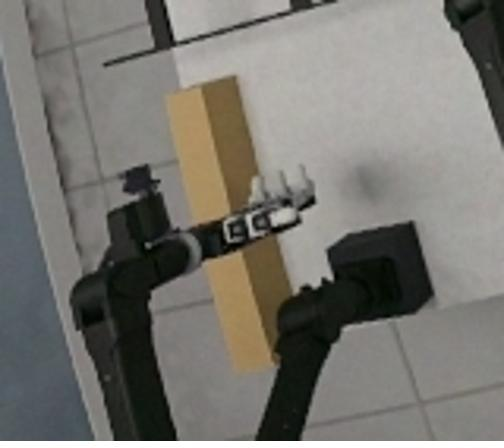

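>>> move(arm8={"target":[1.197,-0.32,1.06,0,0,1,0],"speed":0.25,"joints":{"hand_index_mcp":-0.7,"hand_index_pip":-0.3,"hand_index_dip":0,"hand_middle_mcp":-0.7,"hand_middle_pip":-0.3,"hand_middle_dip":0,"hand_ring_mcp":-0.7,"hand_ring_pip":-0.3,"hand_ring_dip":0,"hand_thumb_cmc":0.7,"hand_thumb_mcp":-0.6}}, arm5={"target":[-1.171,-0.32,1.06,0,0,1,0],"speed":0.25,"joints":{"hand_index_mcp":-0.7,"hand_index_pip":-0.3,"hand_index_dip":0,"hand_middle_mcp":-0.7,"hand_middle_pip":-0.3,"hand_middle_dip":0,"hand_ring_mcp":-0.7,"hand_ring_pip":-0.3,"hand_ring_dip":0,"hand_thumb_cmc":0.7,"hand_thumb_mcp":-0.6}}, cameras=["cam_high"])

>>> zoom_image(camera="cam_high", region=[590, 160, 790, 340])

>>> zoom_image(camera="cam_high", region=[180, 300, 340, 460])

Scene clock: 157.70 s.
Joint torques (N m): arm1=[0.97 1.55 8.44 1.98 0.02 0.01] | arm2=[-0.56 -27.16 18.21 1.33 0.09 -0.05] | arm3=[2.73 -30.21 15.6 1.73 -0.65 0.03] | arm4=[-1.61 0.56 8.25 2.67 0.14 -0.12] | arm5=[0.21 -3.14 12.41 0.4 0.07 0.01] | arm6=[0.09 -20.48 14.48 2.06 0.66 -0.17] | arm7=[1.14 -33.2 13.75 -0.21 0.29 -0.04] | arm8=[1.2 -5.3 15.82 -0.25 -0.06 0.23]
Motor temperatures (°C): arm1=[33 33 49 29 30 30] | arm2=[34 46 62 32 29 33] | arm3=[34 45 58 30 35 31] | arm4=[32 35 49 32 28 31] | arm5=[31 38 63 28 31 28] | arm6=[29 41 47 29 30 30] | arm7=[35 43 42 30 33 29] | arm8=[33 44 66 30 28 29]
Heat: arm1: hottest joint3_rad 49 °C; arm2: hottest joint3_rad 62 °C; arm3: hottest joint3_rad 58 °C; arm4: hottest joint3_rad 49 °C; arm5: hottest joint3_rad 63 °C; arm6: hottest joint3_rad 47 °C; arm7: hottest joint2_rad 43 °C; arm8: hottest joint3_rad 66 °C.
move: arm5 off_target; arm8 off_target
Joint velocities: within noise
arm1, arm4, arm7: as last shown
arm2.joint_positions: joint1_rad=-0.130 joint2_rad=+1.533 joint3_rad=+1.306 joint4_rad=-1.216 joint5_rad=+0.000 joint6_rad=-0.152 hand_index_mcp=+0.828 hand_index_abd=-0.001 hand_index_pip=+0.445 hand_index_dip=-0.787 hand_middle_mcp=+0.820 hand_middle_abd=+0.000 hand_middle_pip=+0.436 hand_middle_dip=-0.795 hand_ring_mcp=+0.809 hand_ring_abd=+0.000 hand_ring_pip=+0.437 hand_ring_dip=-0.805 hand_thumb_cmc=+0.715 hand_thumb_axl=+0.677 hand_thumb_mcp=+0.223 hand_thumb_ipl=+0.168 hand_current_limit=+0.750 hand_speed=-0.600
arm2.joint_status: not commanded
arm2.hand_state: blocked,goal,blocked,blocked,blocked,goal,blocked,blocked,blocked,goal,blocked,blocked,goal,goal,goal,goal
arm2.index_mcp_current_ma: 374
arm2.index_abd_current_ma: -1
arm2.index_pip_current_ma: 246
arm2.index_dip_current_ma: 369
arm2.middle_mcp_current_ma: 340
arm2.middle_abd_current_ma: 0
arm2.middle_pip_current_ma: 213
arm2.middle_dip_current_ma: 334
arm2.ring_mcp_current_ma: 289
arm2.ring_abd_current_ma: 0
arm2.ring_pip_current_ma: 217
arm2.ring_dip_current_ma: 293
arm2.thumb_cmc_current_ma: 0
arm2.thumb_axl_current_ma: 0
arm2.thumb_mcp_current_ma: -3
arm2.thumb_ipl_current_ma: 0
arm2.hand_goal_index_mcp: 0.720
arm2.hand_goal_index_abd: 0.000
arm2.hand_goal_index_pip: 0.360
arm2.hand_goal_index_dip: -0.900
arm2.hand_goal_middle_mcp: 0.720
arm2.hand_goal_middle_abd: 0.000
arm2.hand_goal_middle_pip: 0.360
arm2.hand_goal_middle_dip: -0.900
arm2.hand_goal_ring_mcp: 0.720
arm2.hand_goal_ring_abd: 0.000
arm2.hand_goal_ring_pip: 0.360
arm2.hand_goal_ring_dip: -0.900
arm2.hand_goal_thumb_cmc: 0.714
arm2.hand_goal_thumb_axl: 0.678
arm2.hand_goal_thumb_mcp: 0.226
arm2.hand_goal_thumb_ipl: 0.168
arm2.on_its_own: joint2_rad reads +1.533 and still pushes toward +1.360 since a time_out; joint3_rad reads +1.306 and still pushes toward +1.400 since a time_out
arm2.hand: x=+0.3329 y=+0.1031 z=+0.9317 quat_wxyz=(+0.070, +0.997, +0.000, -0.011) (m; scene frame)
arm2.hand_target: x=+0.3333 y=+0.1011 z=+1.0790 quat_wxyz=(+0.209, +0.978, +0.000, -0.031) (m; scene frame)
arm2.hand_status: not commanded
arm3.joint_positions: joint1_rad=-0.391 joint2_rad=+1.627 joint3_rad=+1.304 joint4_rad=-1.175 joint5_rad=+0.030 joint6_rad=-0.388 hand_index_mcp=+0.827 hand_index_abd=-0.001 hand_index_pip=+0.456 hand_index_dip=-0.789 hand_middle_mcp=+0.821 hand_middle_abd=+0.002 hand_middle_pip=+0.441 hand_middle_dip=-0.783 hand_ring_mcp=+0.818 hand_ring_abd=+0.004 hand_ring_pip=+0.446 hand_ring_dip=-0.806 hand_thumb_cmc=+0.715 hand_thumb_axl=+0.677 hand_thumb_mcp=+0.223 hand_thumb_ipl=+0.168 hand_current_limit=+0.750 hand_speed=-0.600
arm3.joint_status: not commanded
arm3.hand_state: blocked,goal,blocked,blocked,blocked,goal,blocked,blocked,blocked,goal,blocked,blocked,goal,goal,goal,goal
arm3.index_mcp_current_ma: 262
arm3.index_abd_current_ma: 0
arm3.index_pip_current_ma: 199
arm3.index_dip_current_ma: 256
arm3.middle_mcp_current_ma: 240
arm3.middle_abd_current_ma: 0
arm3.middle_pip_current_ma: 148
arm3.middle_dip_current_ma: 278
arm3.ring_mcp_current_ma: 228
arm3.ring_abd_current_ma: 1
arm3.ring_pip_current_ma: 165
arm3.ring_dip_current_ma: 195
arm3.thumb_cmc_current_ma: 0
arm3.thumb_axl_current_ma: 0
arm3.thumb_mcp_current_ma: -1
arm3.thumb_ipl_current_ma: 0
arm3.hand_goal_index_mcp: 0.720
arm3.hand_goal_index_abd: 0.000
arm3.hand_goal_index_pip: 0.360
arm3.hand_goal_index_dip: -0.900
arm3.hand_goal_middle_mcp: 0.720
arm3.hand_goal_middle_abd: 0.000
arm3.hand_goal_middle_pip: 0.360
arm3.hand_goal_middle_dip: -0.900
arm3.hand_goal_ring_mcp: 0.720
arm3.hand_goal_ring_abd: 0.000
arm3.hand_goal_ring_pip: 0.360
arm3.hand_goal_ring_dip: -0.900
arm3.hand_goal_thumb_cmc: 0.714
arm3.hand_goal_thumb_axl: 0.678
arm3.hand_goal_thumb_mcp: 0.226
arm3.hand_goal_thumb_ipl: 0.168
arm3.on_its_own: joint2_rad reads +1.627 and still pushes toward +1.450 since a time_out; joint3_rad reads +1.304 and still pushes toward +1.410 since a time_out
arm3.hand: x=-0.6126 y=+0.1249 z=+0.9204 quat_wxyz=(+0.029, +0.999, -0.010, -0.022) (m; scene frame)
arm3.hand_target: x=-0.6094 y=+0.0993 z=+1.0818 quat_wxyz=(+0.179, +0.981, -0.001, -0.073) (m; scene frame)
arm3.hand_status: not commanded
arm5.joint_positions: joint1_rad=+0.155 joint2_rad=+0.984 joint3_rad=+1.032 joint4_rad=-1.650 joint5_rad=-0.009 joint6_rad=+0.116 hand_index_mcp=-0.683 hand_index_abd=-0.002 hand_index_pip=-0.296 hand_index_dip=-0.003 hand_middle_mcp=-0.681 hand_middle_abd=-0.001 hand_middle_pip=-0.296 hand_middle_dip=-0.003 hand_ring_mcp=-0.683 hand_ring_abd=-0.001 hand_ring_pip=-0.296 hand_ring_dip=-0.002 hand_thumb_cmc=+0.702 hand_thumb_axl=+0.677 hand_thumb_mcp=-0.599 hand_thumb_ipl=+0.168 hand_current_limit=+0.750 hand_speed=-0.600
arm5.joint_status: all done
arm5.hand_state: goal,goal,goal,goal,goal,goal,goal,goal,goal,goal,goal,goal,goal,goal,goal,goal
arm5.index_mcp_current_ma: 31
arm5.index_abd_current_ma: -2
arm5.index_pip_current_ma: 4
arm5.index_dip_current_ma: -2
arm5.middle_mcp_current_ma: 36
arm5.middle_abd_current_ma: -1
arm5.middle_pip_current_ma: 4
arm5.middle_dip_current_ma: -2
arm5.ring_mcp_current_ma: 32
arm5.ring_abd_current_ma: 0
arm5.ring_pip_current_ma: 5
arm5.ring_dip_current_ma: -2
arm5.thumb_cmc_current_ma: 2
arm5.thumb_axl_current_ma: 0
arm5.thumb_mcp_current_ma: 1
arm5.thumb_ipl_current_ma: 0
arm5.hand_goal_index_mcp: -0.700
arm5.hand_goal_index_abd: 0.000
arm5.hand_goal_index_pip: -0.300
arm5.hand_goal_index_dip: 0.000
arm5.hand_goal_middle_mcp: -0.700
arm5.hand_goal_middle_abd: 0.000
arm5.hand_goal_middle_pip: -0.300
arm5.hand_goal_middle_dip: 0.000
arm5.hand_goal_ring_mcp: -0.700
arm5.hand_goal_ring_abd: 0.000
arm5.hand_goal_ring_pip: -0.300
arm5.hand_goal_ring_dip: 0.000
arm5.hand_goal_thumb_cmc: 0.700
arm5.hand_goal_thumb_axl: 0.678
arm5.hand_goal_thumb_mcp: -0.600
arm5.hand_goal_thumb_ipl: 0.168
arm5.hand: x=-1.1688 y=-0.3331 z=+1.0386 quat_wxyz=(+0.003, +0.001, +1.000, -0.017) (m; scene frame)
arm5.hand_target: x=-1.1709 y=-0.3208 z=+1.0599 quat_wxyz=(+0.000, +0.000, +1.000, +0.001) (m; scene frame)
arm5.hand_status: off_target (0.025 m and 2.0 deg from the pose sent, 0.093 m and 3.0 deg at the start)
arm6.joint_positions: joint1_rad=+0.258 joint2_rad=+1.683 joint3_rad=+1.313 joint4_rad=-1.135 joint5_rad=-0.011 joint6_rad=+0.297 hand_index_mcp=+0.844 hand_index_abd=+0.003 hand_index_pip=+0.436 hand_index_dip=-0.852 hand_middle_mcp=+0.864 hand_middle_abd=+0.005 hand_middle_pip=+0.439 hand_middle_dip=-0.840 hand_ring_mcp=-0.750 hand_ring_abd=+0.001 hand_ring_pip=+0.578 hand_ring_dip=+0.503 hand_thumb_cmc=+0.715 hand_thumb_axl=+0.677 hand_thumb_mcp=+0.223 hand_thumb_ipl=+0.168 hand_current_limit=+0.750 hand_speed=-0.600
arm6.joint_status: not commanded
arm6.hand_state: blocked,goal,blocked,blocked,blocked,goal,blocked,blocked,goal,goal,overload,goal,goal,goal,goal,goal
arm6.index_mcp_current_ma: 362
arm6.index_abd_current_ma: 4
arm6.index_pip_current_ma: 254
arm6.index_dip_current_ma: 144
arm6.middle_mcp_current_ma: 462
arm6.middle_abd_current_ma: 6
arm6.middle_pip_current_ma: 268
arm6.middle_dip_current_ma: 192
arm6.ring_mcp_current_ma: 0
arm6.ring_abd_current_ma: 1
arm6.ring_pip_current_ma: 0
arm6.ring_dip_current_ma: 4
arm6.thumb_cmc_current_ma: 1
arm6.thumb_axl_current_ma: -1
arm6.thumb_mcp_current_ma: -5
arm6.thumb_ipl_current_ma: 0
arm6.hand_goal_index_mcp: 0.750
arm6.hand_goal_index_abd: 0.000
arm6.hand_goal_index_pip: 0.360
arm6.hand_goal_index_dip: -0.900
arm6.hand_goal_middle_mcp: 0.750
arm6.hand_goal_middle_abd: 0.000
arm6.hand_goal_middle_pip: 0.360
arm6.hand_goal_middle_dip: -0.900
arm6.hand_goal_ring_mcp: -0.750
arm6.hand_goal_ring_abd: 0.000
arm6.hand_goal_ring_pip: 0.576
arm6.hand_goal_ring_dip: 0.500
arm6.hand_goal_thumb_cmc: 0.714
arm6.hand_goal_thumb_axl: 0.678
arm6.hand_goal_thumb_mcp: 0.226
arm6.hand_goal_thumb_ipl: 0.168
arm6.hand: x=-0.5718 y=-0.0923 z=+0.9078 quat_wxyz=(-0.017, +0.006, +0.999, +0.036) (m; scene frame)
arm6.hand_target: x=-0.5753 y=-0.0658 z=+1.0039 quat_wxyz=(-0.038, +0.000, +0.990, +0.136) (m; scene frame)
arm6.hand_status: not commanded
arm7.on_its_own: joint2_rad reads +1.667 and still pushes toward +1.460 since a time_out; joint3_rad reads +1.233 and still pushes toward +1.330 since a time_out
arm8.joint_positions: joint1_rad=-0.048 joint2_rad=+0.996 joint3_rad=+0.953 joint4_rad=-1.582 joint5_rad=+0.015 joint6_rad=-0.005 hand_index_mcp=-0.682 hand_index_abd=-0.001 hand_index_pip=-0.296 hand_index_dip=-0.003 hand_middle_mcp=-0.682 hand_middle_abd=+0.000 hand_middle_pip=-0.296 hand_middle_dip=-0.003 hand_ring_mcp=-0.679 hand_ring_abd=+0.001 hand_ring_pip=-0.296 hand_ring_dip=-0.002 hand_thumb_cmc=+0.702 hand_thumb_axl=+0.677 hand_thumb_mcp=-0.599 hand_thumb_ipl=+0.168 hand_current_limit=+0.750 hand_speed=-0.600
arm8.joint_status: hand_ring_mcp off_target (ended at -0.679, target -0.700); the others done
arm8.hand_state: goal,goal,goal,goal,goal,goal,goal,goal,blocked,goal,goal,goal,goal,goal,goal,goal
arm8.index_mcp_current_ma: 28
arm8.index_abd_current_ma: -1
arm8.index_pip_current_ma: 3
arm8.index_dip_current_ma: -2
arm8.middle_mcp_current_ma: 29
arm8.middle_abd_current_ma: 0
arm8.middle_pip_current_ma: 3
arm8.middle_dip_current_ma: -2
arm8.ring_mcp_current_ma: 33
arm8.ring_abd_current_ma: 0
arm8.ring_pip_current_ma: 3
arm8.ring_dip_current_ma: -1
arm8.thumb_cmc_current_ma: 1
arm8.thumb_axl_current_ma: 0
arm8.thumb_mcp_current_ma: 0
arm8.thumb_ipl_current_ma: 0
arm8.hand_goal_index_mcp: -0.700
arm8.hand_goal_index_abd: 0.000
arm8.hand_goal_index_pip: -0.300
arm8.hand_goal_index_dip: 0.000
arm8.hand_goal_middle_mcp: -0.700
arm8.hand_goal_middle_abd: 0.000
arm8.hand_goal_middle_pip: -0.300
arm8.hand_goal_middle_dip: 0.000
arm8.hand_goal_ring_mcp: -0.700
arm8.hand_goal_ring_abd: 0.000
arm8.hand_goal_ring_pip: -0.300
arm8.hand_goal_ring_dip: 0.000
arm8.hand_goal_thumb_cmc: 0.700
arm8.hand_goal_thumb_axl: 0.678
arm8.hand_goal_thumb_mcp: -0.600
arm8.hand_goal_thumb_ipl: 0.168
arm8.hand: x=+1.1982 y=-0.3332 z=+1.0334 quat_wxyz=(+0.001, -0.001, +1.000, -0.023) (m; scene frame)
arm8.hand_target: x=+1.1970 y=-0.3210 z=+1.0597 quat_wxyz=(+0.000, +0.000, +1.000, +0.000) (m; scene frame)
arm8.hand_status: off_target (0.030 m and 2.6 deg from the pose sent, 0.180 m and 0.8 deg at the start)
pictures: cam_high
Images, in order (width x height): cam_high 896x504.

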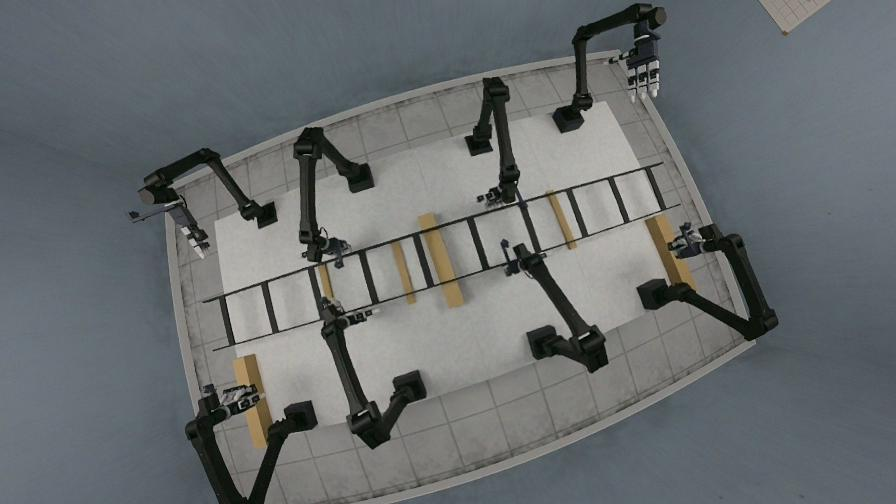

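Scaled by 2.520.

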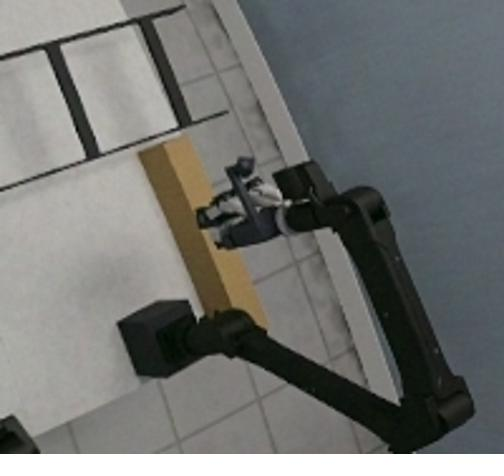

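Scaled by 3.150.

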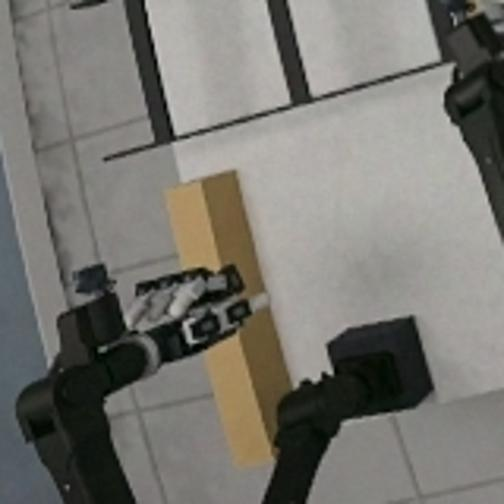

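>>> move(arm5={"joints":{"joint1_rad":2.12,"joint6_rad":2.06},"min_time_s":4}, arm8={"joints":{"joint1_rad":-2.12,"joint6_rad":-2.06},"min_time_s":4}, cameras=["cam_high"])

Scene clock: 164.03 s.
Joint torques (N m): arm1=[1.03 1.38 8.39 2 0.02 0.04] | arm2=[-1.03 -26.75 18.39 1.47 0.05 -0.01] | arm3=[2.78 -30.39 15.61 1.72 -0.65 0.02] | arm4=[-1.61 0.67 8.25 2.69 0.14 -0.12] | arm5=[0.56 -2.61 11.86 0.16 0.26 0.11] | arm6=[0.09 -20.42 14.53 2.06 0.67 -0.17] | arm7=[1.14 -33.08 13.72 -0.18 0.29 -0.03] | arm8=[-0.26 -4.89 15.38 -0.32 -0.31 0.01]
Motor temperatures (°C): arm1=[33 33 49 29 30 30] | arm2=[34 46 62 32 29 33] | arm3=[34 45 57 30 35 31] | arm4=[32 35 49 32 28 31] | arm5=[31 38 64 28 31 28] | arm6=[29 42 47 29 30 30] | arm7=[35 44 43 30 33 29] | arm8=[33 43 68 30 28 29]
Heat: arm1: hottest joint3_rad 49 °C; arm2: hottest joint3_rad 62 °C; arm3: hottest joint3_rad 57 °C; arm4: hottest joint3_rad 49 °C; arm5: hottest joint3_rad 64 °C; arm6: hottest joint3_rad 47 °C; arm7: hottest joint2_rad 44 °C; arm8: hottest joint3_rad 68 °C.
move: arm5 done; arm8 done
Joint velocities: within noise
arm1, arm2, arm3, arm4, arm6, arm7: as last shown
arm2.on_its_own: joint2_rad reads +1.533 and still pushes toward +1.360 since a time_out; joint3_rad reads +1.306 and still pushes toward +1.400 since a time_out
arm3.on_its_own: joint2_rad reads +1.627 and still pushes toward +1.450 since a time_out; joint3_rad reads +1.304 and still pushes toward +1.410 since a time_out
arm5.joint_positions: joint1_rad=+2.109 joint2_rad=+0.984 joint3_rad=+1.032 joint4_rad=-1.650 joint5_rad=-0.009 joint6_rad=+2.050 hand_index_mcp=-0.683 hand_index_abd=-0.002 hand_index_pip=-0.296 hand_index_dip=-0.003 hand_middle_mcp=-0.681 hand_middle_abd=-0.001 hand_middle_pip=-0.296 hand_middle_dip=-0.003 hand_ring_mcp=-0.683 hand_ring_abd=-0.001 hand_ring_pip=-0.296 hand_ring_dip=-0.002 hand_thumb_cmc=+0.702 hand_thumb_axl=+0.677 hand_thumb_mcp=-0.599 hand_thumb_ipl=+0.168 hand_current_limit=+0.750 hand_speed=-0.600
arm5.joint_status: all done
arm5.hand_state: goal,goal,goal,goal,goal,goal,goal,goal,goal,goal,goal,goal,goal,goal,goal,goal
arm5.index_mcp_current_ma: 30
arm5.index_abd_current_ma: -2
arm5.index_pip_current_ma: 3
arm5.index_dip_current_ma: -2
arm5.middle_mcp_current_ma: 36
arm5.middle_abd_current_ma: -1
arm5.middle_pip_current_ma: 3
arm5.middle_dip_current_ma: -2
arm5.ring_mcp_current_ma: 31
arm5.ring_abd_current_ma: 0
arm5.ring_pip_current_ma: 4
arm5.ring_dip_current_ma: -2
arm5.thumb_cmc_current_ma: 2
arm5.thumb_axl_current_ma: 0
arm5.thumb_mcp_current_ma: 0
arm5.thumb_ipl_current_ma: 0
arm5.hand_goal_index_mcp: -0.700
arm5.hand_goal_index_abd: 0.000
arm5.hand_goal_index_pip: -0.300
arm5.hand_goal_index_dip: 0.000
arm5.hand_goal_middle_mcp: -0.700
arm5.hand_goal_middle_abd: 0.000
arm5.hand_goal_middle_pip: -0.300
arm5.hand_goal_middle_dip: 0.000
arm5.hand_goal_ring_mcp: -0.700
arm5.hand_goal_ring_abd: 0.000
arm5.hand_goal_ring_pip: -0.300
arm5.hand_goal_ring_dip: 0.000
arm5.hand_goal_thumb_cmc: 0.700
arm5.hand_goal_thumb_axl: 0.678
arm5.hand_goal_thumb_mcp: -0.600
arm5.hand_goal_thumb_ipl: 0.168
arm5.hand: x=-1.3545 y=-0.6898 z=+1.0414 quat_wxyz=(+0.021, -0.009, +1.000, +0.003) (m; scene frame)
arm5.hand_target: x=-1.3641 y=-0.6981 z=+1.0577 quat_wxyz=(+0.006, -0.009, +1.000, -0.006) (m; scene frame)
arm5.hand_status: not commanded
arm7.on_its_own: joint2_rad reads +1.667 and still pushes toward +1.460 since a time_out; joint3_rad reads +1.233 and still pushes toward +1.330 since a time_out
arm8.joint_positions: joint1_rad=-2.104 joint2_rad=+0.996 joint3_rad=+0.953 joint4_rad=-1.584 joint5_rad=+0.013 joint6_rad=-2.052 hand_index_mcp=-0.682 hand_index_abd=-0.001 hand_index_pip=-0.296 hand_index_dip=-0.003 hand_middle_mcp=-0.682 hand_middle_abd=+0.000 hand_middle_pip=-0.297 hand_middle_dip=-0.003 hand_ring_mcp=-0.680 hand_ring_abd=+0.001 hand_ring_pip=-0.296 hand_ring_dip=-0.002 hand_thumb_cmc=+0.702 hand_thumb_axl=+0.677 hand_thumb_mcp=-0.600 hand_thumb_ipl=+0.168 hand_current_limit=+0.750 hand_speed=-0.600
arm8.joint_status: all done
arm8.hand_state: goal,goal,goal,goal,goal,goal,goal,goal,blocked,goal,goal,goal,goal,goal,goal,goal
arm8.index_mcp_current_ma: 27
arm8.index_abd_current_ma: -1
arm8.index_pip_current_ma: 3
arm8.index_dip_current_ma: -2
arm8.middle_mcp_current_ma: 28
arm8.middle_abd_current_ma: 0
arm8.middle_pip_current_ma: 2
arm8.middle_dip_current_ma: -2
arm8.ring_mcp_current_ma: 33
arm8.ring_abd_current_ma: 0
arm8.ring_pip_current_ma: 3
arm8.ring_dip_current_ma: -1
arm8.thumb_cmc_current_ma: 1
arm8.thumb_axl_current_ma: 0
arm8.thumb_mcp_current_ma: 0
arm8.thumb_ipl_current_ma: 0
arm8.hand_goal_index_mcp: -0.700
arm8.hand_goal_index_abd: 0.000
arm8.hand_goal_index_pip: -0.300
arm8.hand_goal_index_dip: 0.000
arm8.hand_goal_middle_mcp: -0.700
arm8.hand_goal_middle_abd: 0.000
arm8.hand_goal_middle_pip: -0.300
arm8.hand_goal_middle_dip: 0.000
arm8.hand_goal_ring_mcp: -0.700
arm8.hand_goal_ring_abd: 0.000
arm8.hand_goal_ring_pip: -0.300
arm8.hand_goal_ring_dip: 0.000
arm8.hand_goal_thumb_cmc: 0.700
arm8.hand_goal_thumb_axl: 0.678
arm8.hand_goal_thumb_mcp: -0.600
arm8.hand_goal_thumb_ipl: 0.168
arm8.hand: x=+1.4066 y=-0.6896 z=+1.0321 quat_wxyz=(-0.034, +0.003, +0.999, +0.011) (m; scene frame)
arm8.hand_target: x=+1.4169 y=-0.6992 z=+1.0533 quat_wxyz=(-0.012, +0.007, +1.000, +0.001) (m; scene frame)
arm8.hand_status: not commanded
pictures: cam_high
Images, in order (width x height): cam_high 896x504.

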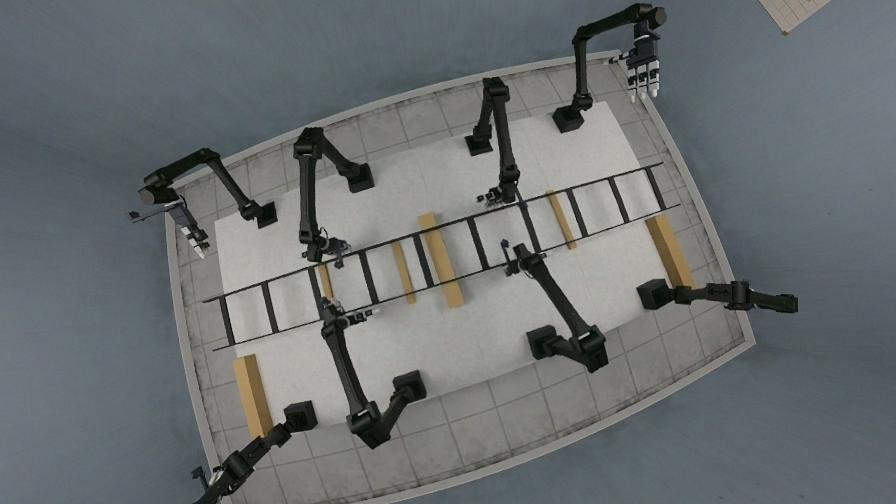

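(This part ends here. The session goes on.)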